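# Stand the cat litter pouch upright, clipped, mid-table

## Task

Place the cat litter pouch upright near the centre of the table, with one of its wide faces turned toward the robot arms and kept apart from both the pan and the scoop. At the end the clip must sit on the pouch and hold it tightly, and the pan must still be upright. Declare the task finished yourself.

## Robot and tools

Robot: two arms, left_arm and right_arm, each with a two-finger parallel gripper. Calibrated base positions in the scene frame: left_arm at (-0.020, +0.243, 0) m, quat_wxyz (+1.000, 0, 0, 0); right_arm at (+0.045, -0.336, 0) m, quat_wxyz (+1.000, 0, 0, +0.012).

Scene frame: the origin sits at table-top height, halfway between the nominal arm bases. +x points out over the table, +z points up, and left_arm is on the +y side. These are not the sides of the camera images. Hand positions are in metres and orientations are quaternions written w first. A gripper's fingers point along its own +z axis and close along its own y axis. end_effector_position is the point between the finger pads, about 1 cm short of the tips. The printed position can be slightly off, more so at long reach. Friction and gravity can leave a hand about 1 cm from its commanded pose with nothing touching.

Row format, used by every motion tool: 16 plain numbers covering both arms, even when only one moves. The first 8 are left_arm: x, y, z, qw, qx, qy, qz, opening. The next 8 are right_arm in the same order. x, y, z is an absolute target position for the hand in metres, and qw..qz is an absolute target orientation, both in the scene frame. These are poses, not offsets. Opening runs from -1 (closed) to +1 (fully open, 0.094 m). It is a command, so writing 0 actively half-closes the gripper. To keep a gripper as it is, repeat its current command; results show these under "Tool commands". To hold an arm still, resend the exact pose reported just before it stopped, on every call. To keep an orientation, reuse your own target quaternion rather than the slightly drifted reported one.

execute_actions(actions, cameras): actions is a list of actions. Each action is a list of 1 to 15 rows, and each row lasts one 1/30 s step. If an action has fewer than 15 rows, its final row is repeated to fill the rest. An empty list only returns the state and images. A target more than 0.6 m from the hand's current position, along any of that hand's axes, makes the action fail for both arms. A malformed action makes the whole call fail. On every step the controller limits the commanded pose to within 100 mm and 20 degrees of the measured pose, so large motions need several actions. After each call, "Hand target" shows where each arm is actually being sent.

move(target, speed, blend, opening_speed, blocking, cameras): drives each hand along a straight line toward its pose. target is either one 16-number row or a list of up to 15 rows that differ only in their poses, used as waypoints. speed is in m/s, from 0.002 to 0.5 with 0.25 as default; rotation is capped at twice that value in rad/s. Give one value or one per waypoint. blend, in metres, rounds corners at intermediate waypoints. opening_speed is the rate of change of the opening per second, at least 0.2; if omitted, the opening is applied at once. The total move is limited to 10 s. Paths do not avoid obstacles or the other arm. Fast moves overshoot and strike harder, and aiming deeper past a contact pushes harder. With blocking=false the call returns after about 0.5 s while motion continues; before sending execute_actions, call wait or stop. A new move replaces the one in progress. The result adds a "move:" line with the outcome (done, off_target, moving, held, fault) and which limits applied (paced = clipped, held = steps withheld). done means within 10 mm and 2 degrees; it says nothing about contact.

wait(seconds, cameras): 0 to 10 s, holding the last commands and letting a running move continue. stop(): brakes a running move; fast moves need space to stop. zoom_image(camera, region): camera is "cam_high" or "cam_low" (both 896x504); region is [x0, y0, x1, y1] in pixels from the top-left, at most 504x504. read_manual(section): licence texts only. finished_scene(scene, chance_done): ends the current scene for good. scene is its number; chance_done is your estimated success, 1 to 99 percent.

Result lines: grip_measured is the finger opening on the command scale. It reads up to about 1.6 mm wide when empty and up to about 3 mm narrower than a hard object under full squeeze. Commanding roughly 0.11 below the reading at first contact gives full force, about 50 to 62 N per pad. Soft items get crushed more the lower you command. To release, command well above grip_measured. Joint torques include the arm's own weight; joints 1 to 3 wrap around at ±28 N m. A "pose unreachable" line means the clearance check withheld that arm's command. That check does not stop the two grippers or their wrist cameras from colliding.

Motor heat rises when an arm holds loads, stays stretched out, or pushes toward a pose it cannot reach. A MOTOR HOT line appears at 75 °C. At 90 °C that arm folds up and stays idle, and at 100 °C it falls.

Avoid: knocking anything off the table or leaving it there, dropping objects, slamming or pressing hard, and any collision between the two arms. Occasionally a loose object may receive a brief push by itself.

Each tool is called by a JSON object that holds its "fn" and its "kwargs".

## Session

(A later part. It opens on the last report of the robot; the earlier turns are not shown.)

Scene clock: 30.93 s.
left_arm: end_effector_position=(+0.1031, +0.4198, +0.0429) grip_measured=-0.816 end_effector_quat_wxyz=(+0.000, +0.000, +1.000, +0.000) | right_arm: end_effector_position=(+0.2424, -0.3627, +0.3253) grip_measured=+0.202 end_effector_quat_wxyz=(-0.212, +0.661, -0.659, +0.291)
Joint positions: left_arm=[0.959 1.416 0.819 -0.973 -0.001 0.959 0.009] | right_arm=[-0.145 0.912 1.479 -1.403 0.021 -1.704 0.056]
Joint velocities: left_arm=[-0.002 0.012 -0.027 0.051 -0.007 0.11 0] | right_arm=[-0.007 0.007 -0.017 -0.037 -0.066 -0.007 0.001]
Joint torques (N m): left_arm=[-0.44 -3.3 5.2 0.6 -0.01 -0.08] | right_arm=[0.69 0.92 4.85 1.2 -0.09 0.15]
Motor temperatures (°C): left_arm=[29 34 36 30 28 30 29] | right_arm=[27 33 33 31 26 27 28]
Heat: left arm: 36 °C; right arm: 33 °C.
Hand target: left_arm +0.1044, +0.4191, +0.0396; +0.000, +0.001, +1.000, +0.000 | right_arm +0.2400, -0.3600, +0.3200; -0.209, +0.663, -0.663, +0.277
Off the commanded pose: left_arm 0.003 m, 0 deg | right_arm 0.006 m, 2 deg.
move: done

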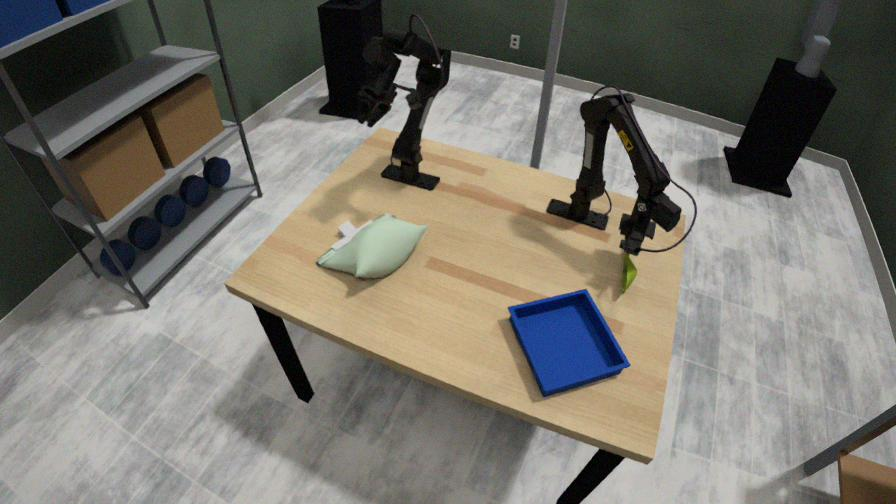

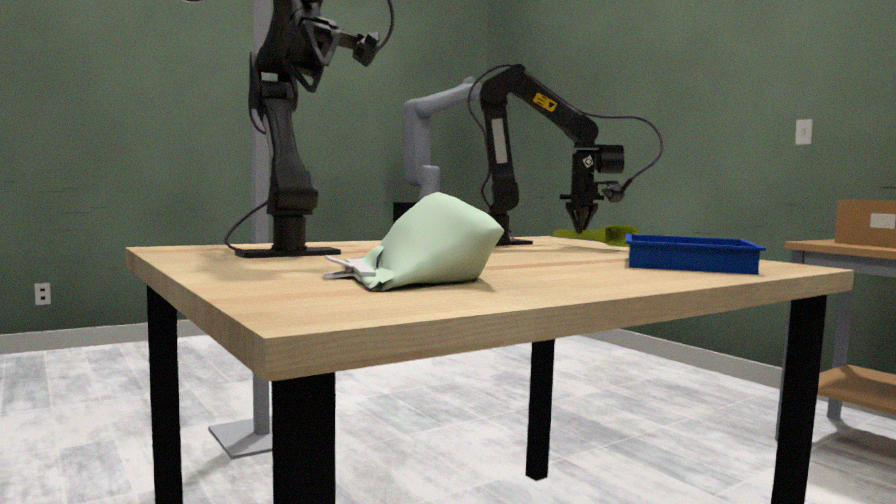

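{"fn": "move", "kwargs": {"target": [0.105, 0.42, 0.030, 0, 0, 1, 0, -1.0, 0.24, -0.36, 0.32, 0.2094, -0.6642, 0.6641, -0.2774, 0.2], "speed": 0.03}}

{"fn": "zoom_image", "kwargs": {"camera": "cam_low", "region": [520, 180, 680, 280]}}

{"fn": "zoom_image", "kwargs": {"camera": "cam_high", "region": [560, 180, 720, 310]}}

Scene clock: 32.07 s.
left_arm: end_effector_position=(+0.1039, +0.4210, +0.0338) grip_measured=-0.816 end_effector_quat_wxyz=(+0.000, -0.001, +1.000, +0.001) | right_arm: end_effector_position=(+0.2424, -0.3627, +0.3253) grip_measured=+0.202 end_effector_quat_wxyz=(-0.212, +0.661, -0.659, +0.291)
Joint positions: left_arm=[0.959 1.435 0.796 -0.929 -0.001 0.958 0.009] | right_arm=[-0.145 0.912 1.479 -1.403 0.021 -1.704 0.056]
Joint velocities: left_arm=[-0.002 0.007 0.012 -0.095 0.022 -0.007 0.001] | right_arm=[-0.002 -0.002 0.012 -0.051 0.007 -0.051 0]
Joint torques (N m): left_arm=[-0.47 -3.25 5.18 0.58 -0.04 -0.05] | right_arm=[0.65 0.73 4.44 1.19 -0.09 0.12]
Motor temperatures (°C): left_arm=[29 33 36 30 28 30 29] | right_arm=[27 33 33 31 26 27 28]
Heat: left arm: 36 °C; right arm: 33 °C.
Hand target: left_arm +0.1049, +0.4198, +0.0302; +0.000, +0.000, +1.000, +0.000 | right_arm +0.2400, -0.3600, +0.3200; -0.209, +0.663, -0.663, +0.277
Off the commanded pose: left_arm 0.004 m, 0 deg | right_arm 0.006 m, 2 deg.
move: done

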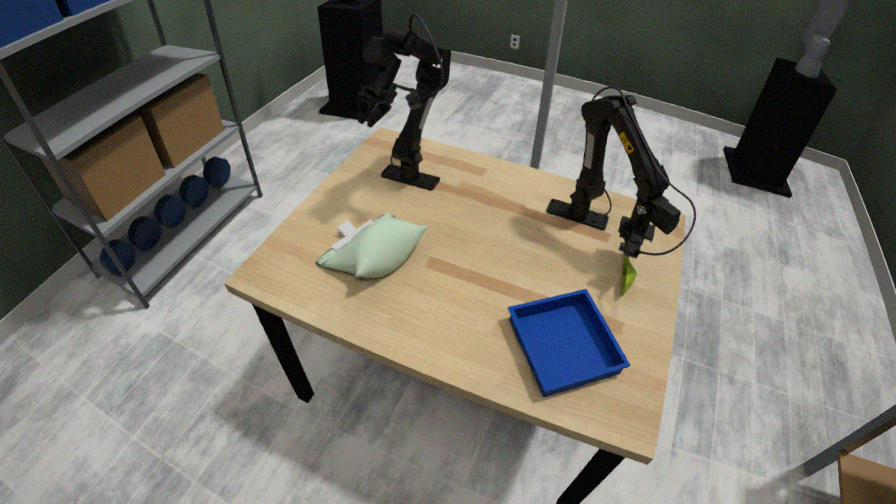

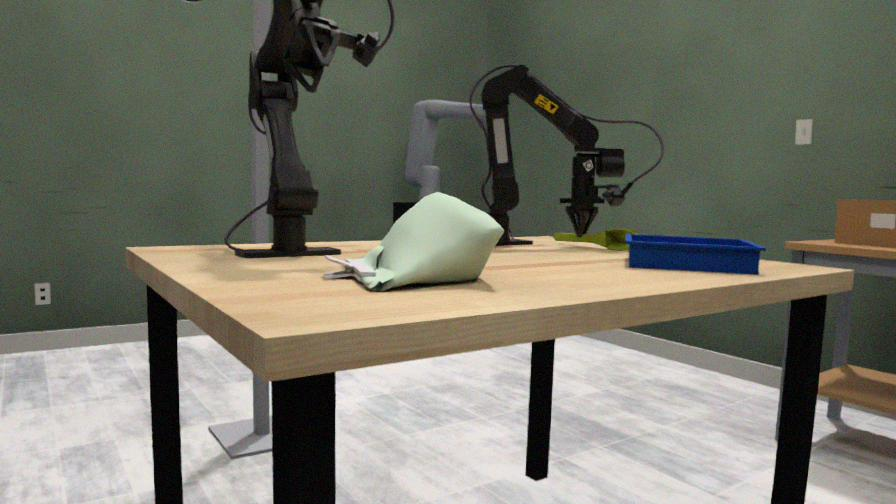

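Scaled by 3.150.

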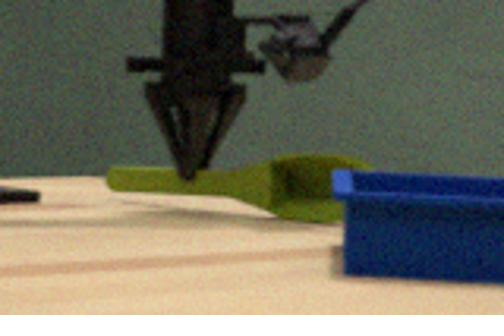

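Scaled by 3.150.

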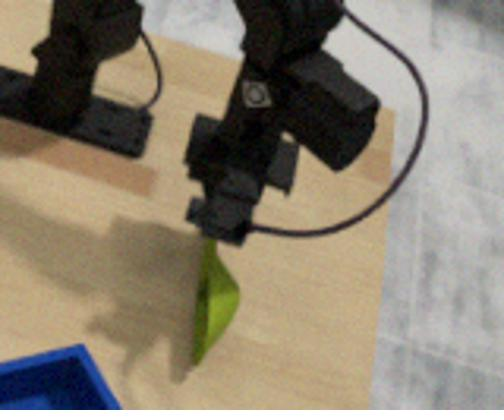

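{"fn": "move", "kwargs": {"target": [0.105, 0.42, 0.021, 0, 0, 1, 0, -1.0, 0.24, -0.36, 0.32, 0.2094, -0.6642, 0.6641, -0.2774, 0.2], "speed": 0.03}}

{"fn": "zoom_image", "kwargs": {"camera": "cam_low", "region": [520, 180, 680, 280]}}

{"fn": "zoom_image", "kwargs": {"camera": "cam_high", "region": [560, 180, 720, 310]}}

Scene clock: 33.07 s.
left_arm: end_effector_position=(+0.1057, +0.4237, +0.0291) grip_measured=-0.816 end_effector_quat_wxyz=(+0.004, -0.001, +1.000, +0.007) | right_arm: end_effector_position=(+0.2424, -0.3627, +0.3253) grip_measured=+0.202 end_effector_quat_wxyz=(-0.212, +0.661, -0.659, +0.291)
Joint positions: left_arm=[0.959 1.442 0.781 -0.893 -0.001 0.958 0.009] | right_arm=[-0.145 0.912 1.479 -1.403 0.021 -1.704 0.056]
Joint velocities: left_arm=[0.002 -0.027 0.022 -0.022 -0.051 -0.051 0] | right_arm=[-0.012 0.002 -0.022 -0.066 -0.022 0.125 0]
Joint torques (N m): left_arm=[-0.68 -2.74 4.29 0.66 0 -0.02] | right_arm=[0.64 1.02 4.48 1.19 -0.11 0.17]
Motor temperatures (°C): left_arm=[29 33 36 30 28 30 29] | right_arm=[27 33 33 31 26 27 28]
Heat: left arm: 36 °C; right arm: 33 °C.
Hand target: left_arm +0.1046, +0.4197, +0.0213; +0.000, +0.000, +1.000, +0.000 | right_arm +0.2400, -0.3600, +0.3200; -0.209, +0.663, -0.663, +0.277
Off the commanded pose: left_arm 0.009 m, 1 deg | right_arm 0.006 m, 2 deg.
move: done

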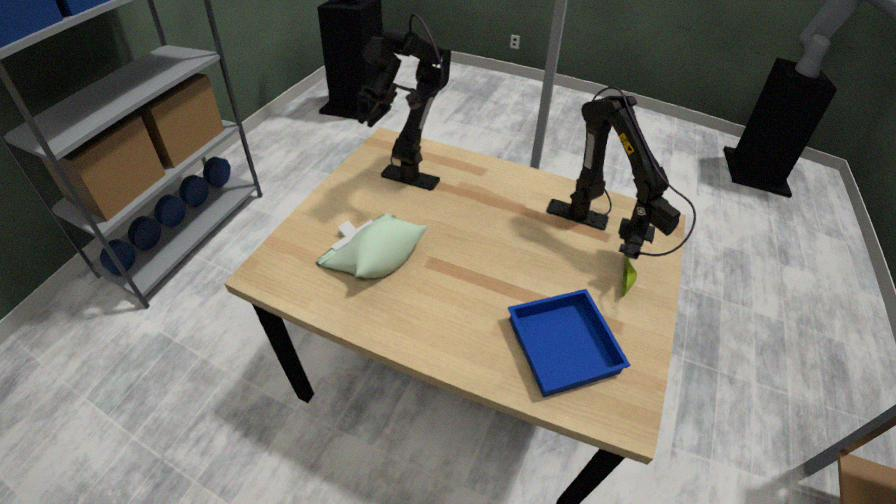

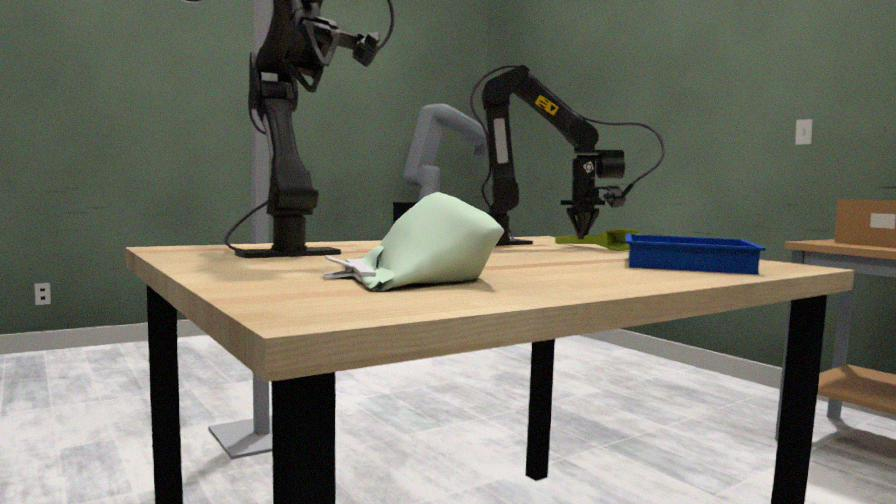

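Scaled by 3.150.

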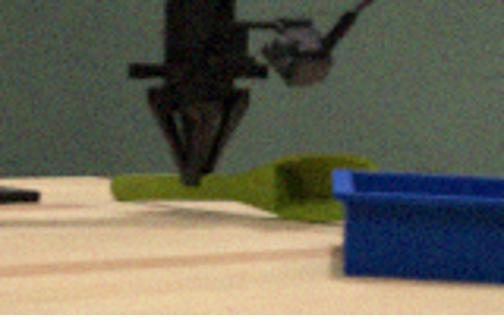

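Scaled by 3.150.

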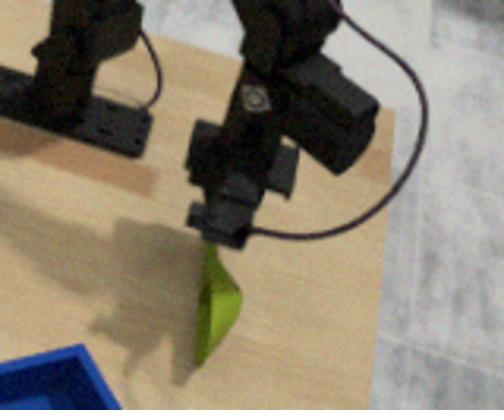

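{"fn": "move", "kwargs": {"target": [0.105, 0.42, 0.024, 0, 0, 1, 0, -0.7, 0.24, -0.36, 0.32, 0.2094, -0.6642, 0.6641, -0.2774, 0.2], "speed": 0.03, "opening_speed": 0.2}}

{"fn": "zoom_image", "kwargs": {"camera": "cam_low", "region": [520, 180, 680, 280]}}

{"fn": "zoom_image", "kwargs": {"camera": "cam_high", "region": [560, 180, 720, 310]}}

Scene clock: 34.93 s.
left_arm: end_effector_position=(+0.1055, +0.4235, +0.0286) grip_measured=-0.701 end_effector_quat_wxyz=(+0.003, -0.001, +1.000, +0.006) | right_arm: end_effector_position=(+0.2424, -0.3627, +0.3253) grip_measured=+0.202 end_effector_quat_wxyz=(-0.212, +0.661, -0.659, +0.291)
Joint positions: left_arm=[0.959 1.445 0.781 -0.893 -0.001 0.958 0.014] | right_arm=[-0.145 0.912 1.479 -1.403 0.021 -1.704 0.056]
Joint velocities: left_arm=[-0.012 -0.012 -0.002 -0.022 0.051 0.007 -0.001] | right_arm=[-0.022 -0.007 0.007 -0.095 0.007 -0.037 0]
Joint torques (N m): left_arm=[-0.58 -3.17 4.93 0.53 -0.01 -0.02] | right_arm=[0.5 0.72 4.77 1.21 -0.07 0.11]
Motor temperatures (°C): left_arm=[29 33 36 30 28 30 29] | right_arm=[27 33 33 31 26 27 28]
Heat: left arm: 36 °C; right arm: 33 °C.
Hand target: left_arm +0.1047, +0.4199, +0.0242; +0.000, +0.000, +1.000, +0.000 | right_arm +0.2400, -0.3600, +0.3200; -0.209, +0.663, -0.663, +0.277
Off the commanded pose: left_arm 0.006 m, 1 deg | right_arm 0.006 m, 2 deg.
move: done

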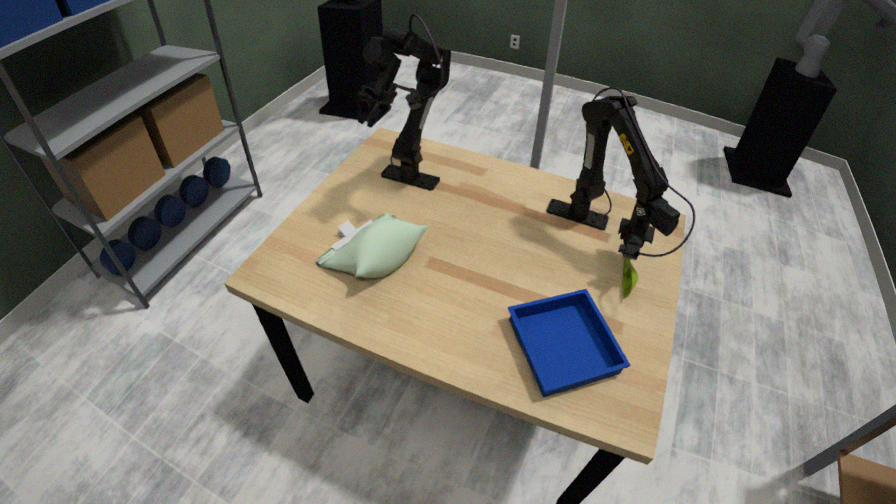

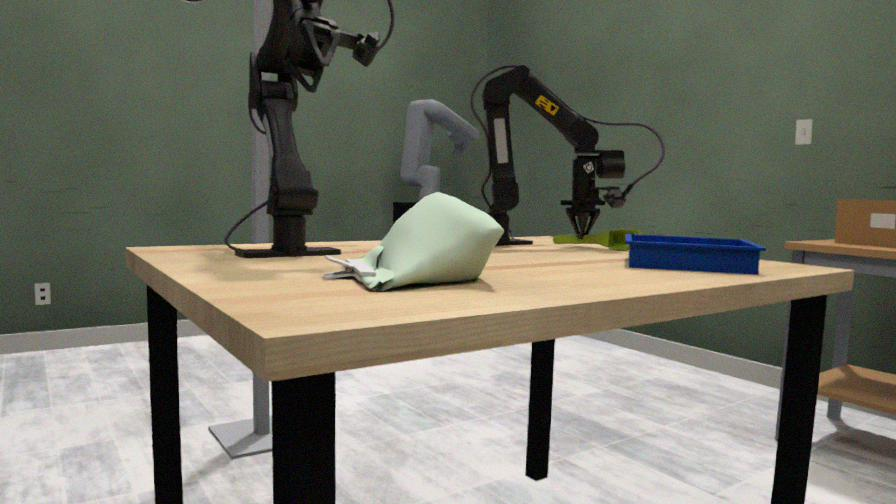

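Scaled by 3.150.

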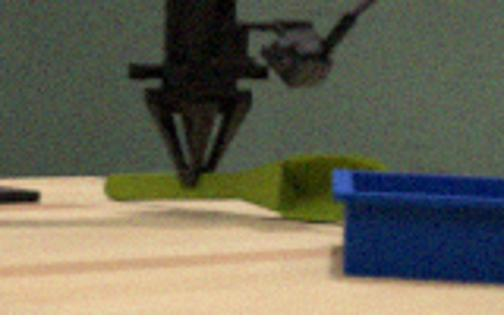

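Scaled by 3.150.

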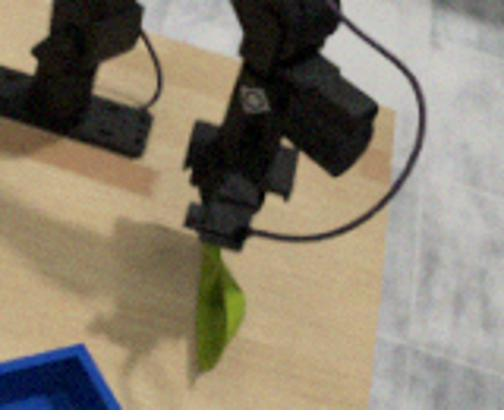

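{"fn": "move", "kwargs": {"target": [0.105, 0.42, 0.026, 0, 0, 1, 0, -0.5, 0.24, -0.36, 0.32, 0.2094, -0.6642, 0.6641, -0.2774, 0.2], "speed": 0.03, "opening_speed": 0.2, "cameras": []}}

{"fn": "move", "kwargs": {"target": [0.105, 0.42, 0.028, 0, 0, 1, 0, -0.1, 0.24, -0.36, 0.32, 0.2094, -0.6642, 0.6641, -0.2774, 0.2], "speed": 0.03, "opening_speed": 0.3}}

{"fn": "zoom_image", "kwargs": {"camera": "cam_low", "region": [520, 180, 680, 280]}}

{"fn": "zoom_image", "kwargs": {"camera": "cam_high", "region": [560, 180, 720, 310]}}

Scene clock: 36.33 s.
left_arm: end_effector_position=(+0.1055, +0.4235, +0.0286) grip_measured=-0.501 end_effector_quat_wxyz=(+0.003, -0.001, +1.000, +0.006) | right_arm: end_effector_position=(+0.2424, -0.3627, +0.3253) grip_measured=+0.202 end_effector_quat_wxyz=(-0.212, +0.661, -0.659, +0.291)
Joint positions: left_arm=[0.959 1.445 0.781 -0.893 -0.001 0.958 0.023] | right_arm=[-0.145 0.912 1.479 -1.403 0.021 -1.704 0.056]
Joint velocities: left_arm=[-0.007 -0.007 -0.017 0.066 -0.037 0.007 0] | right_arm=[-0.017 -0.012 -0.012 0.007 0.007 0.037 0]
Joint torques (N m): left_arm=[-0.64 -3.55 5.24 0.46 0 -0.01] | right_arm=[0.73 0.9 4.81 1.25 -0.12 0.15]
Motor temperatures (°C): left_arm=[29 33 36 30 28 30 29] | right_arm=[27 33 33 31 26 27 28]
Heat: left arm: 36 °C; right arm: 33 °C.
Hand target: left_arm +0.1049, +0.4200, +0.0261; +0.000, +0.000, +1.000, +0.000 | right_arm +0.2400, -0.3600, +0.3200; -0.209, +0.663, -0.663, +0.277
Off the commanded pose: left_arm 0.004 m, 1 deg | right_arm 0.006 m, 2 deg.
move: done
No camera images: "cameras" was empty.

Scene clock: 37.87 s.
left_arm: end_effector_position=(+0.1055, +0.4235, +0.0286) grip_measured=-0.101 end_effector_quat_wxyz=(+0.003, -0.001, +1.000, +0.006) | right_arm: end_effector_position=(+0.2424, -0.3627, +0.3253) grip_measured=+0.202 end_effector_quat_wxyz=(-0.212, +0.661, -0.659, +0.291)
Joint positions: left_arm=[0.959 1.445 0.781 -0.893 -0.001 0.958 0.042] | right_arm=[-0.145 0.912 1.479 -1.403 0.021 -1.704 0.056]
Joint velocities: left_arm=[-0.007 0.002 -0.002 -0.007 -0.007 -0.007 -0.001] | right_arm=[-0.007 -0.012 0.012 -0.051 -0.022 -0.022 0.002]
Joint torques (N m): left_arm=[-0.35 -3.64 5.79 0.29 0.01 -0.04] | right_arm=[0.72 1.17 4.89 1.2 -0.14 0.17]
Motor temperatures (°C): left_arm=[29 32 36 30 28 30 29] | right_arm=[27 33 33 31 26 27 28]
Heat: left arm: 36 °C; right arm: 33 °C.
Hand target: left_arm +0.1049, +0.4200, +0.0281; +0.000, +0.000, +1.000, +0.000 | right_arm +0.2400, -0.3600, +0.3200; -0.209, +0.663, -0.663, +0.277
Off the commanded pose: left_arm 0.004 m, 1 deg | right_arm 0.006 m, 2 deg.
move: done

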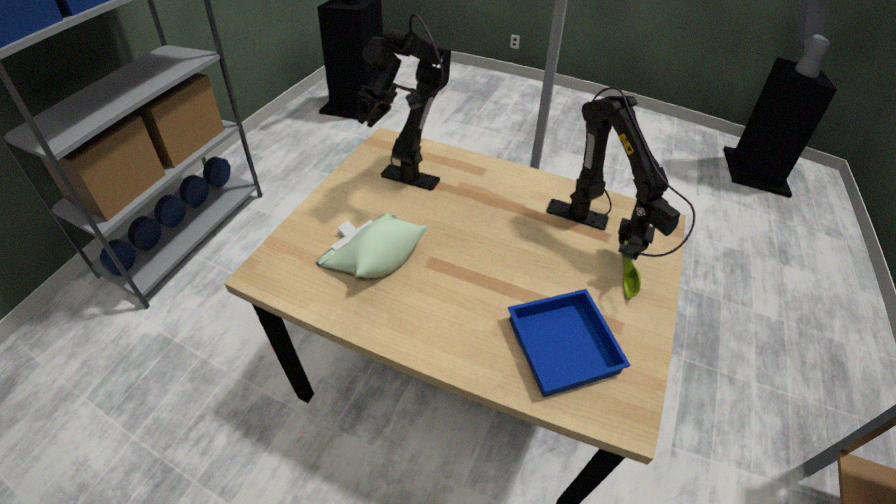

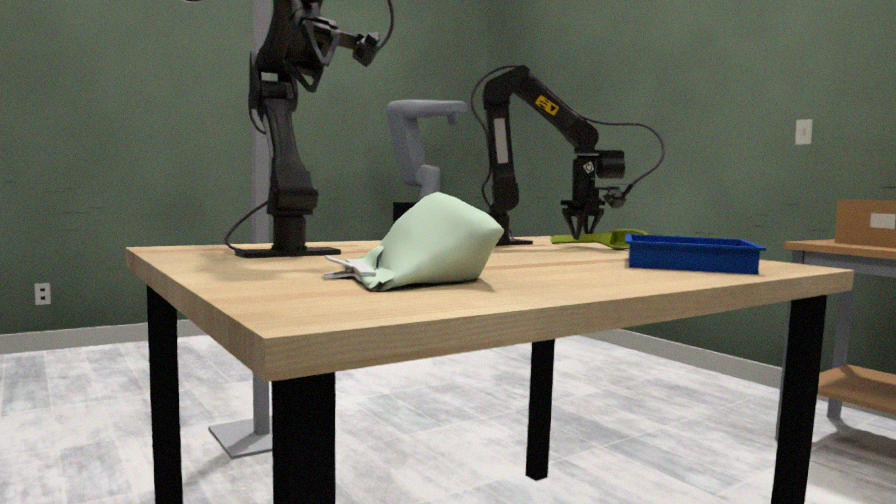

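Scaled by 3.150.

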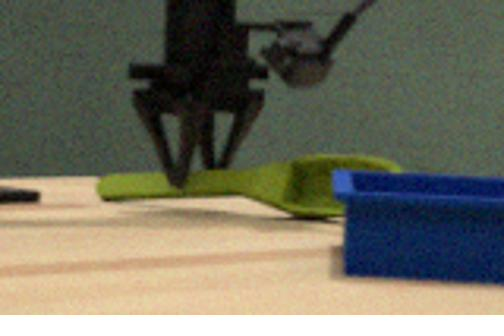

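Scaled by 3.150.

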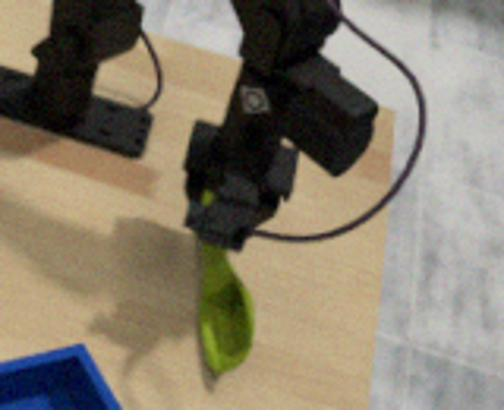

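{"fn": "move", "kwargs": {"target": [0.105, 0.42, 0.028, 0, 0, 1, 0, 0.5, 0.24, -0.36, 0.32, 0.2094, -0.6642, 0.6641, -0.2774, 0.2], "speed": 0.03, "opening_speed": 0.3}}

{"fn": "zoom_image", "kwargs": {"camera": "cam_high", "region": [560, 180, 720, 310]}}

Scene clock: 40.17 s.
left_arm: end_effector_position=(+0.1055, +0.4235, +0.0286) grip_measured=+0.499 end_effector_quat_wxyz=(+0.003, -0.001, +1.000, +0.006) | right_arm: end_effector_position=(+0.2424, -0.3627, +0.3253) grip_measured=+0.202 end_effector_quat_wxyz=(-0.212, +0.661, -0.659, +0.291)
Joint positions: left_arm=[0.959 1.445 0.781 -0.893 -0.001 0.958 0.07] | right_arm=[-0.145 0.912 1.479 -1.403 0.021 -1.704 0.056]
Joint velocities: left_arm=[0.022 -0.002 -0.007 -0.007 0.022 -0.095 -0.001] | right_arm=[0.002 0.002 -0.002 0.066 0.037 0.022 0]
Joint torques (N m): left_arm=[-0.49 -3.63 5.87 0.35 -0.03 -0.06] | right_arm=[0.7 1.11 4.75 1.19 -0.13 0.16]
Motor temperatures (°C): left_arm=[29 32 36 30 28 30 29] | right_arm=[27 33 33 31 26 27 28]
Heat: left arm: 36 °C; right arm: 33 °C.
Hand target: left_arm +0.1049, +0.4200, +0.0281; +0.000, +0.000, +1.000, +0.000 | right_arm +0.2400, -0.3600, +0.3200; -0.209, +0.663, -0.663, +0.277
Off the commanded pose: left_arm 0.004 m, 1 deg | right_arm 0.006 m, 2 deg.
move: done

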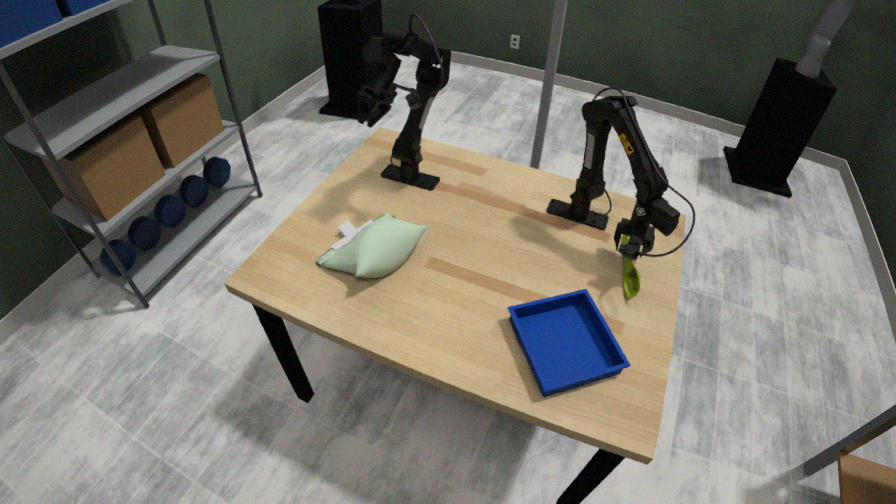

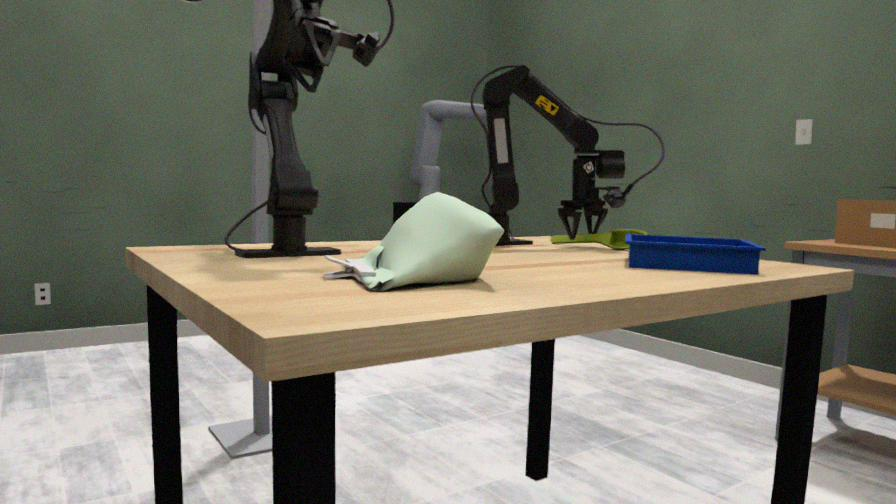

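Scaled by 3.150.

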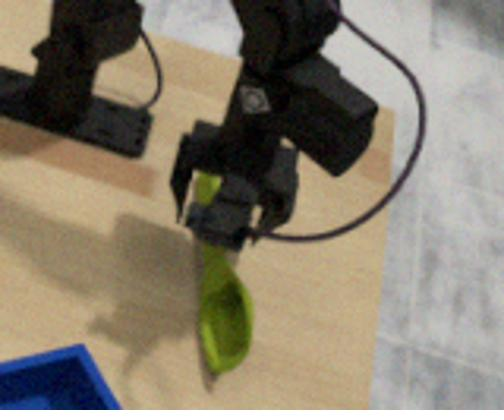

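{"fn": "move", "kwargs": {"target": [[0.105, 0.42, 0.11, 0, 0, 1, 0, 0.5, 0.24, -0.36, 0.32, 0.2094, -0.6642, 0.6641, -0.2774, 0.2]], "speed": 0.08}}

{"fn": "zoom_image", "kwargs": {"camera": "cam_high", "region": [560, 180, 720, 310]}}

{"fn": "zoom_image", "kwargs": {"camera": "cam_low", "region": [300, 170, 520, 310]}}

{"fn": "zoom_image", "kwargs": {"camera": "cam_high", "region": [300, 190, 450, 300]}}

Scene clock: 44.77 s.
left_arm: end_effector_position=(+0.1028, +0.4196, +0.1012) grip_measured=+0.499 end_effector_quat_wxyz=(-0.007, -0.001, +1.000, -0.009) | right_arm: end_effector_position=(+0.2424, -0.3627, +0.3253) grip_measured=+0.202 end_effector_quat_wxyz=(-0.212, +0.661, -0.659, +0.291)
Joint positions: left_arm=[0.959 1.384 1.031 -1.242 -0.001 0.958 0.07] | right_arm=[-0.145 0.912 1.479 -1.403 0.021 -1.704 0.056]
Joint velocities: left_arm=[0.012 -0.002 0.002 -0.066 -0.095 -0.139 0] | right_arm=[-0.007 -0.007 0.007 -0.022 -0.037 0.037 0]
Joint torques (N m): left_arm=[-0.58 -5 8.13 0.2 0 -0.07] | right_arm=[0.51 0.95 4.67 1.17 -0.11 0.16]
Motor temperatures (°C): left_arm=[29 32 36 30 28 30 29] | right_arm=[27 33 33 31 26 27 28]
Heat: left arm: 36 °C; right arm: 33 °C.
Hand target: left_arm +0.1055, +0.4209, +0.1100; +0.000, +0.000, +1.000, +0.000 | right_arm +0.2400, -0.3600, +0.3200; -0.209, +0.663, -0.663, +0.277
Off the commanded pose: left_arm 0.009 m, 1 deg | right_arm 0.006 m, 2 deg.
move: done

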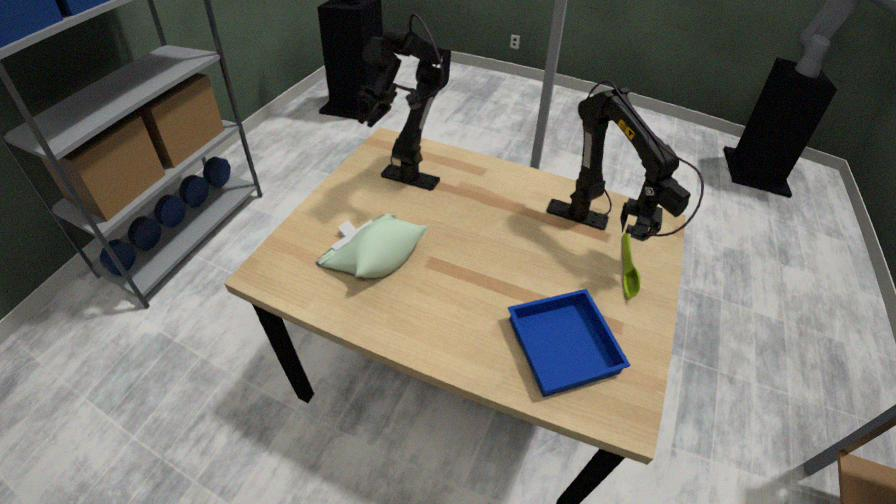

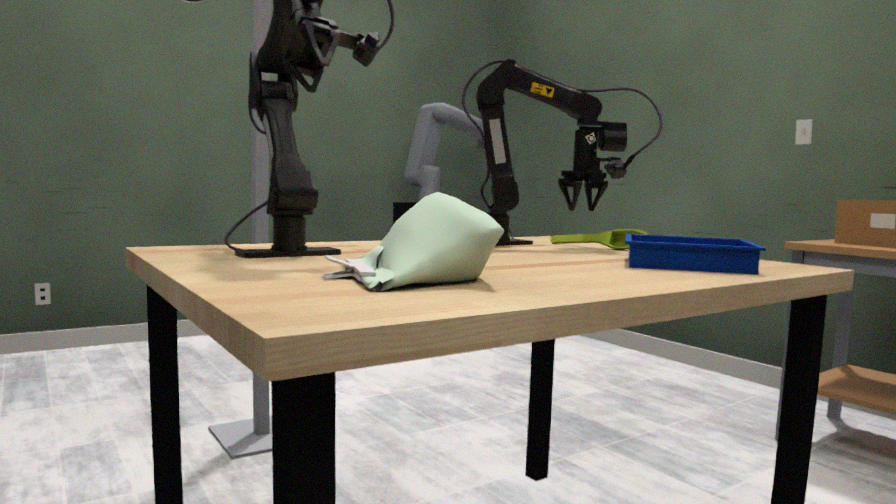

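Scaled by 3.150.

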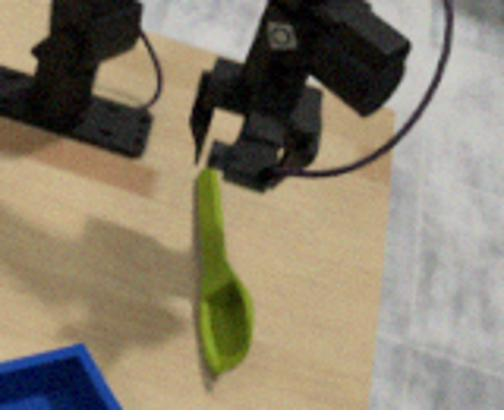

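Scaled by 2.291.

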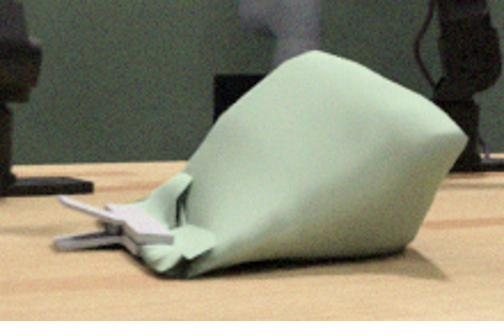

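Scaled by 3.360.

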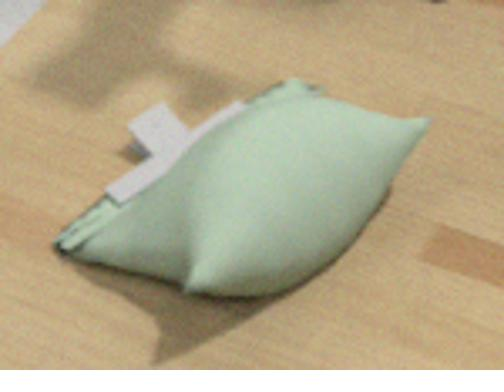

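{"fn": "zoom_image", "kwargs": {"camera": "cam_low", "region": [370, 180, 520, 300]}}

{"fn": "zoom_image", "kwargs": {"camera": "cam_high", "region": [330, 200, 450, 290]}}

Scaled by 3.360.

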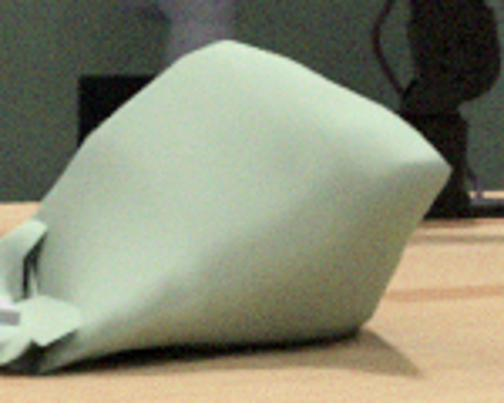

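Scaled by 4.200.

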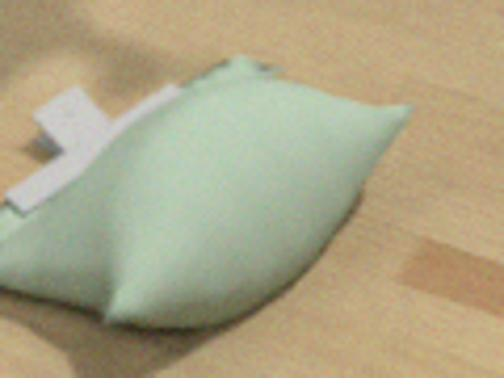

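{"fn": "move", "kwargs": {"target": [[0.15, 0.36, 0.17, 0.0, -0.08, 0.9968, 0.0, 0.9, 0.24, -0.36, 0.32, 0.2094, -0.6642, 0.6641, -0.2774, 0.2], [0.24, 0.24, 0.20, 0.04494, -0.25489, 0.95125, -0.16773, 0.9, 0.24, -0.36, 0.32, 0.2094, -0.6642, 0.6641, -0.2774, 0.2], [0.24, 0.05, 0.17, 0.14454, -0.30998, 0.85166, -0.39713, 0.9, 0.24, -0.36, 0.32, 0.2094, -0.6642, 0.6641, -0.2774, 0.2], [0.2395, -0.074, 0.11, 0.20555, -0.29356, 0.76475, -0.53548, 0.9, 0.24, -0.36, 0.32, 0.2094, -0.6642, 0.6641, -0.2774, 0.2]], "speed": [0.15, 0.15, 0.15, 0.1], "blend": 0.03}}

{"fn": "zoom_image", "kwargs": {"camera": "cam_high", "region": [330, 160, 530, 300]}}

{"fn": "zoom_image", "kwargs": {"camera": "cam_low", "region": [350, 100, 600, 300]}}

Scene clock: 57.07 s.
left_arm: end_effector_position=(+0.2339, -0.0726, +0.1117) grip_measured=+0.899 end_effector_quat_wxyz=(+0.190, -0.286, +0.778, -0.526) | right_arm: end_effector_position=(+0.2424, -0.3627, +0.3253) grip_measured=+0.202 end_effector_quat_wxyz=(-0.212, +0.661, -0.659, +0.291)
Joint positions: left_arm=[-0.912 1.472 0.456 0.634 -0.038 -1.592 0.089] | right_arm=[-0.145 0.912 1.479 -1.403 0.021 -1.704 0.056]
Joint velocities: left_arm=[0.012 0.007 -0.017 0.007 -0.022 -0.095 0.001] | right_arm=[0.002 0.002 -0.002 -0.051 -0.037 -0.022 0.001]
Joint torques (N m): left_arm=[-0.4 -3.7 5.22 2.06 -0.15 0.03] | right_arm=[0.59 0.99 4.62 1.2 -0.11 0.17]
Motor temperatures (°C): left_arm=[29 32 36 31 28 30 28] | right_arm=[27 33 33 32 26 27 28]
Heat: left arm: 36 °C; right arm: 33 °C.
Hand target: left_arm +0.2325, -0.0702, +0.1042; +0.192, -0.288, +0.782, -0.519 | right_arm +0.2400, -0.3600, +0.3200; -0.209, +0.663, -0.663, +0.277
Off the commanded pose: left_arm 0.006 m, 3 deg | right_arm 0.006 m, 2 deg.
move: off_target (left_arm)

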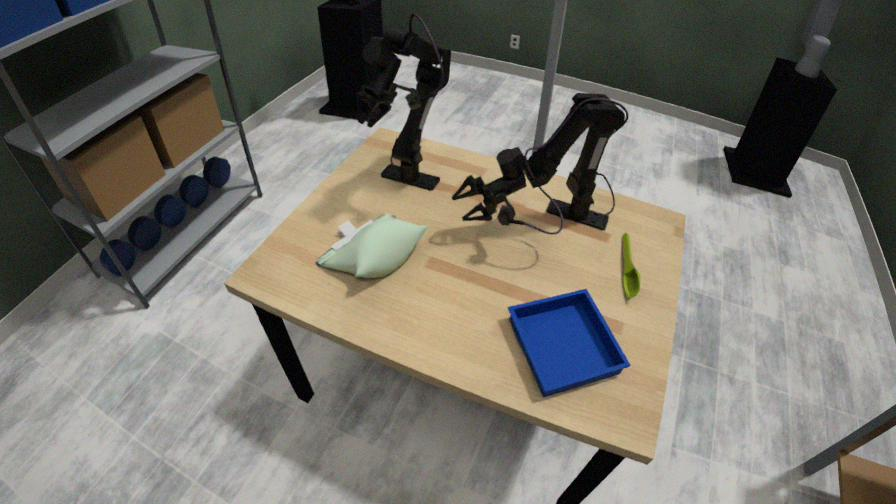

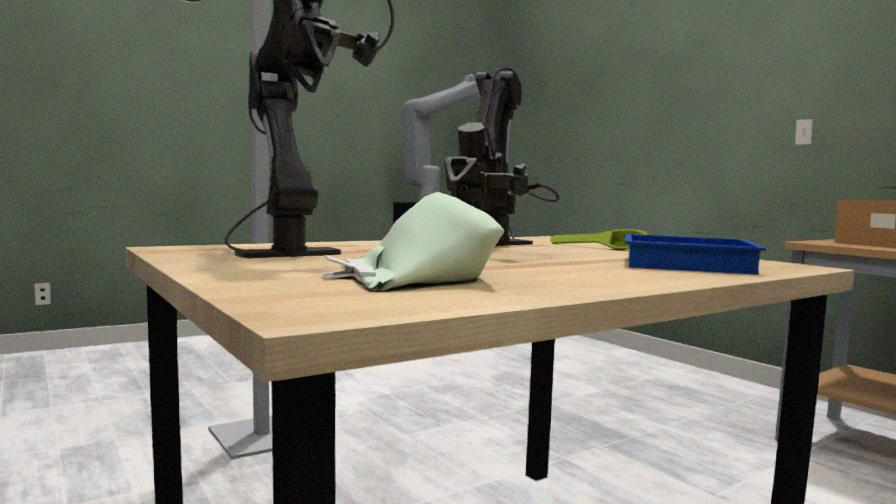

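Scaled by 2.520.

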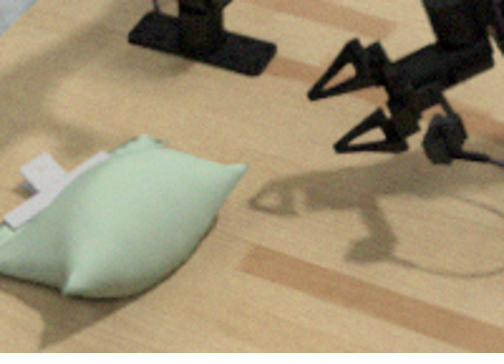

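Scaled by 2.016.

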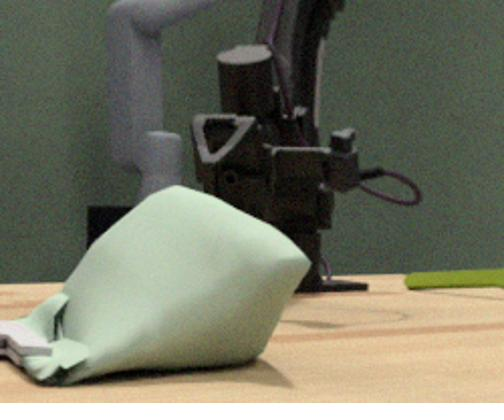

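{"fn": "move", "kwargs": {"target": [[0.2639, -0.0944, 0.085, 0.20555, -0.29356, 0.76475, -0.53548, 1.0, 0.24, -0.36, 0.32, 0.2094, -0.6642, 0.6641, -0.2774, 0.2]], "speed": 0.06}}

{"fn": "zoom_image", "kwargs": {"camera": "cam_high", "region": [330, 160, 530, 300]}}

{"fn": "zoom_image", "kwargs": {"camera": "cam_low", "region": [350, 100, 600, 300]}}

Scene clock: 63.93 s.
left_arm: end_effector_position=(+0.2560, -0.0924, +0.0812) grip_measured=+0.999 end_effector_quat_wxyz=(+0.197, -0.291, +0.770, -0.533) | right_arm: end_effector_position=(+0.2424, -0.3627, +0.3253) grip_measured=+0.202 end_effector_quat_wxyz=(-0.212, +0.661, -0.659, +0.290)
Joint positions: left_arm=[-0.902 1.73 0.506 0.861 -0.043 -1.594 0.094] | right_arm=[-0.145 0.912 1.479 -1.403 0.021 -1.703 0.056]
Joint velocities: left_arm=[0.002 -0.007 0.007 0.022 -0.022 0.037 0] | right_arm=[0.002 0.007 0.007 -0.066 -0.037 0.022 0]
Joint torques (N m): left_arm=[0.58 -4.98 7.12 2.09 -0.12 0.02] | right_arm=[0.7 0.81 4.72 1.2 -0.05 0.1]
Motor temperatures (°C): left_arm=[29 32 36 33 28 30 28] | right_arm=[27 32 33 32 26 27 28]
Heat: left arm: 36 °C; right arm: 33 °C.
Hand target: left_arm +0.2634, -0.0944, +0.0848; +0.205, -0.293, +0.765, -0.536 | right_arm +0.2400, -0.3600, +0.3200; -0.209, +0.663, -0.663, +0.277
Off the commanded pose: left_arm 0.009 m, 1 deg | right_arm 0.006 m, 2 deg.
move: done

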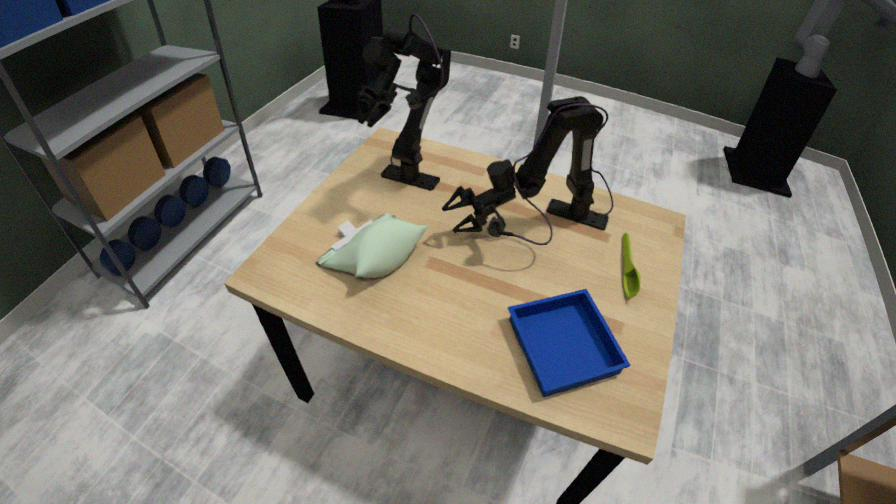

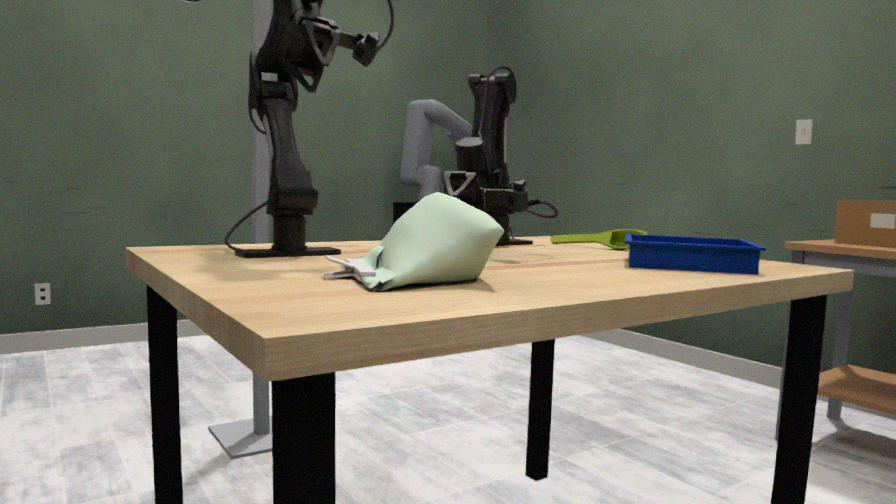

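Scaled by 2.520.

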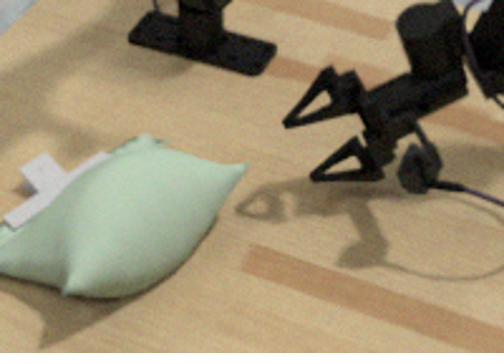

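Scaled by 2.016.

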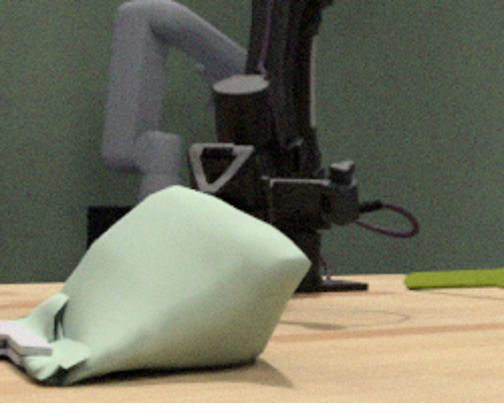

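{"fn": "move", "kwargs": {"target": [[0.3080, -0.1400, 0.083, 0.20555, -0.29356, 0.76475, -0.53548, 1.0, 0.24, -0.36, 0.32, 0.2094, -0.6642, 0.6641, -0.2774, 0.2]], "speed": 0.05}}

{"fn": "zoom_image", "kwargs": {"camera": "cam_high", "region": [330, 160, 530, 300]}}

{"fn": "zoom_image", "kwargs": {"camera": "cam_low", "region": [350, 100, 600, 300]}}

Scene clock: 66.20 s.
left_arm: end_effector_position=(+0.3036, -0.1390, +0.0875) grip_measured=+0.999 end_effector_quat_wxyz=(+0.205, -0.294, +0.759, -0.543) | right_arm: end_effector_position=(+0.2424, -0.3627, +0.3253) grip_measured=+0.202 end_effector_quat_wxyz=(-0.212, +0.661, -0.659, +0.290)
Joint positions: left_arm=[-0.885 1.917 0.771 0.815 -0.043 -1.594 0.094] | right_arm=[-0.145 0.912 1.479 -1.403 0.021 -1.703 0.056]
Joint velocities: left_arm=[0.002 0.027 0.017 -0.022 -0.022 0.022 0.001] | right_arm=[-0.017 0.012 0.022 0.066 0.007 -0.066 0]
Joint torques (N m): left_arm=[0.62 -6.72 7.27 1.86 0.03 0.09] | right_arm=[0.8 0.88 4.6 1.23 -0.08 0.16]
Motor temperatures (°C): left_arm=[29 32 36 33 28 30 28] | right_arm=[27 32 33 32 26 27 28]
Heat: left arm: 36 °C; right arm: 33 °C.
Hand target: left_arm +0.3076, -0.1402, +0.0823; +0.205, -0.294, +0.764, -0.536 | right_arm +0.2400, -0.3600, +0.3200; -0.209, +0.663, -0.663, +0.277
Off the commanded pose: left_arm 0.006 m, 1 deg | right_arm 0.006 m, 2 deg.
move: done

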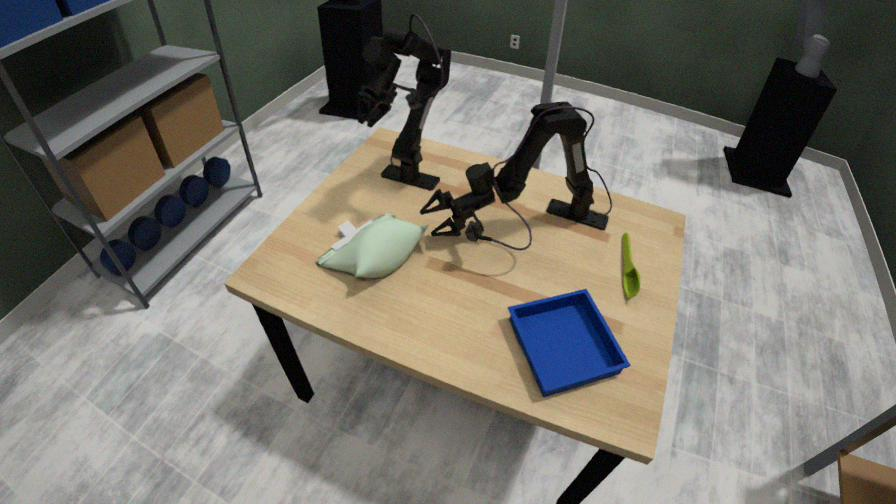

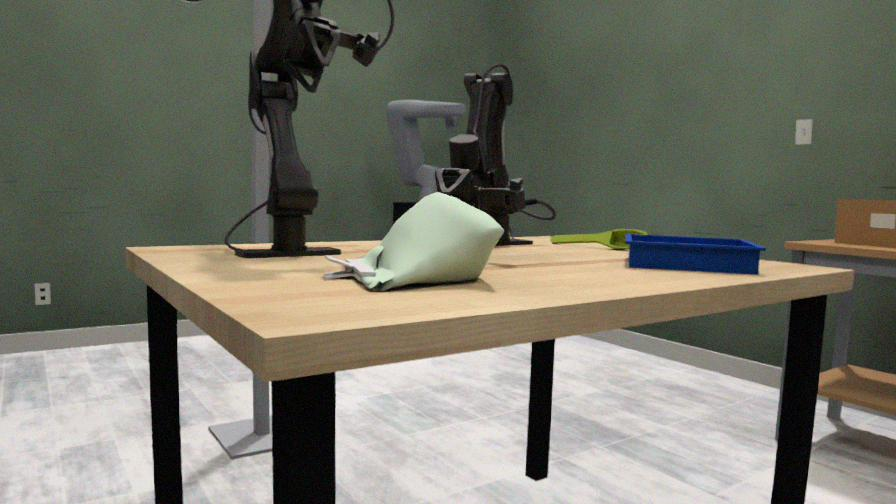

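Scaled by 2.520.

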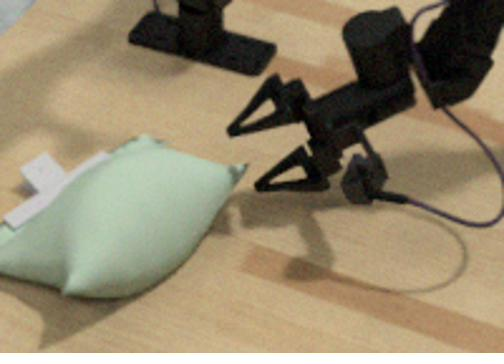

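Scaled by 2.016.

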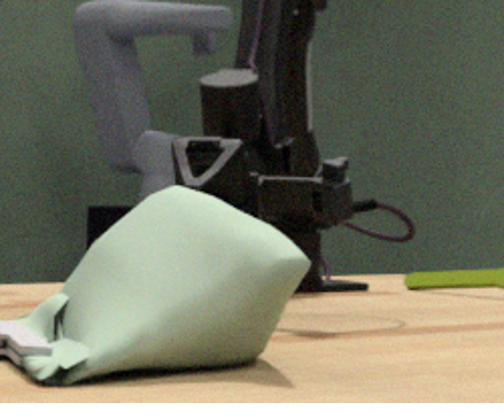

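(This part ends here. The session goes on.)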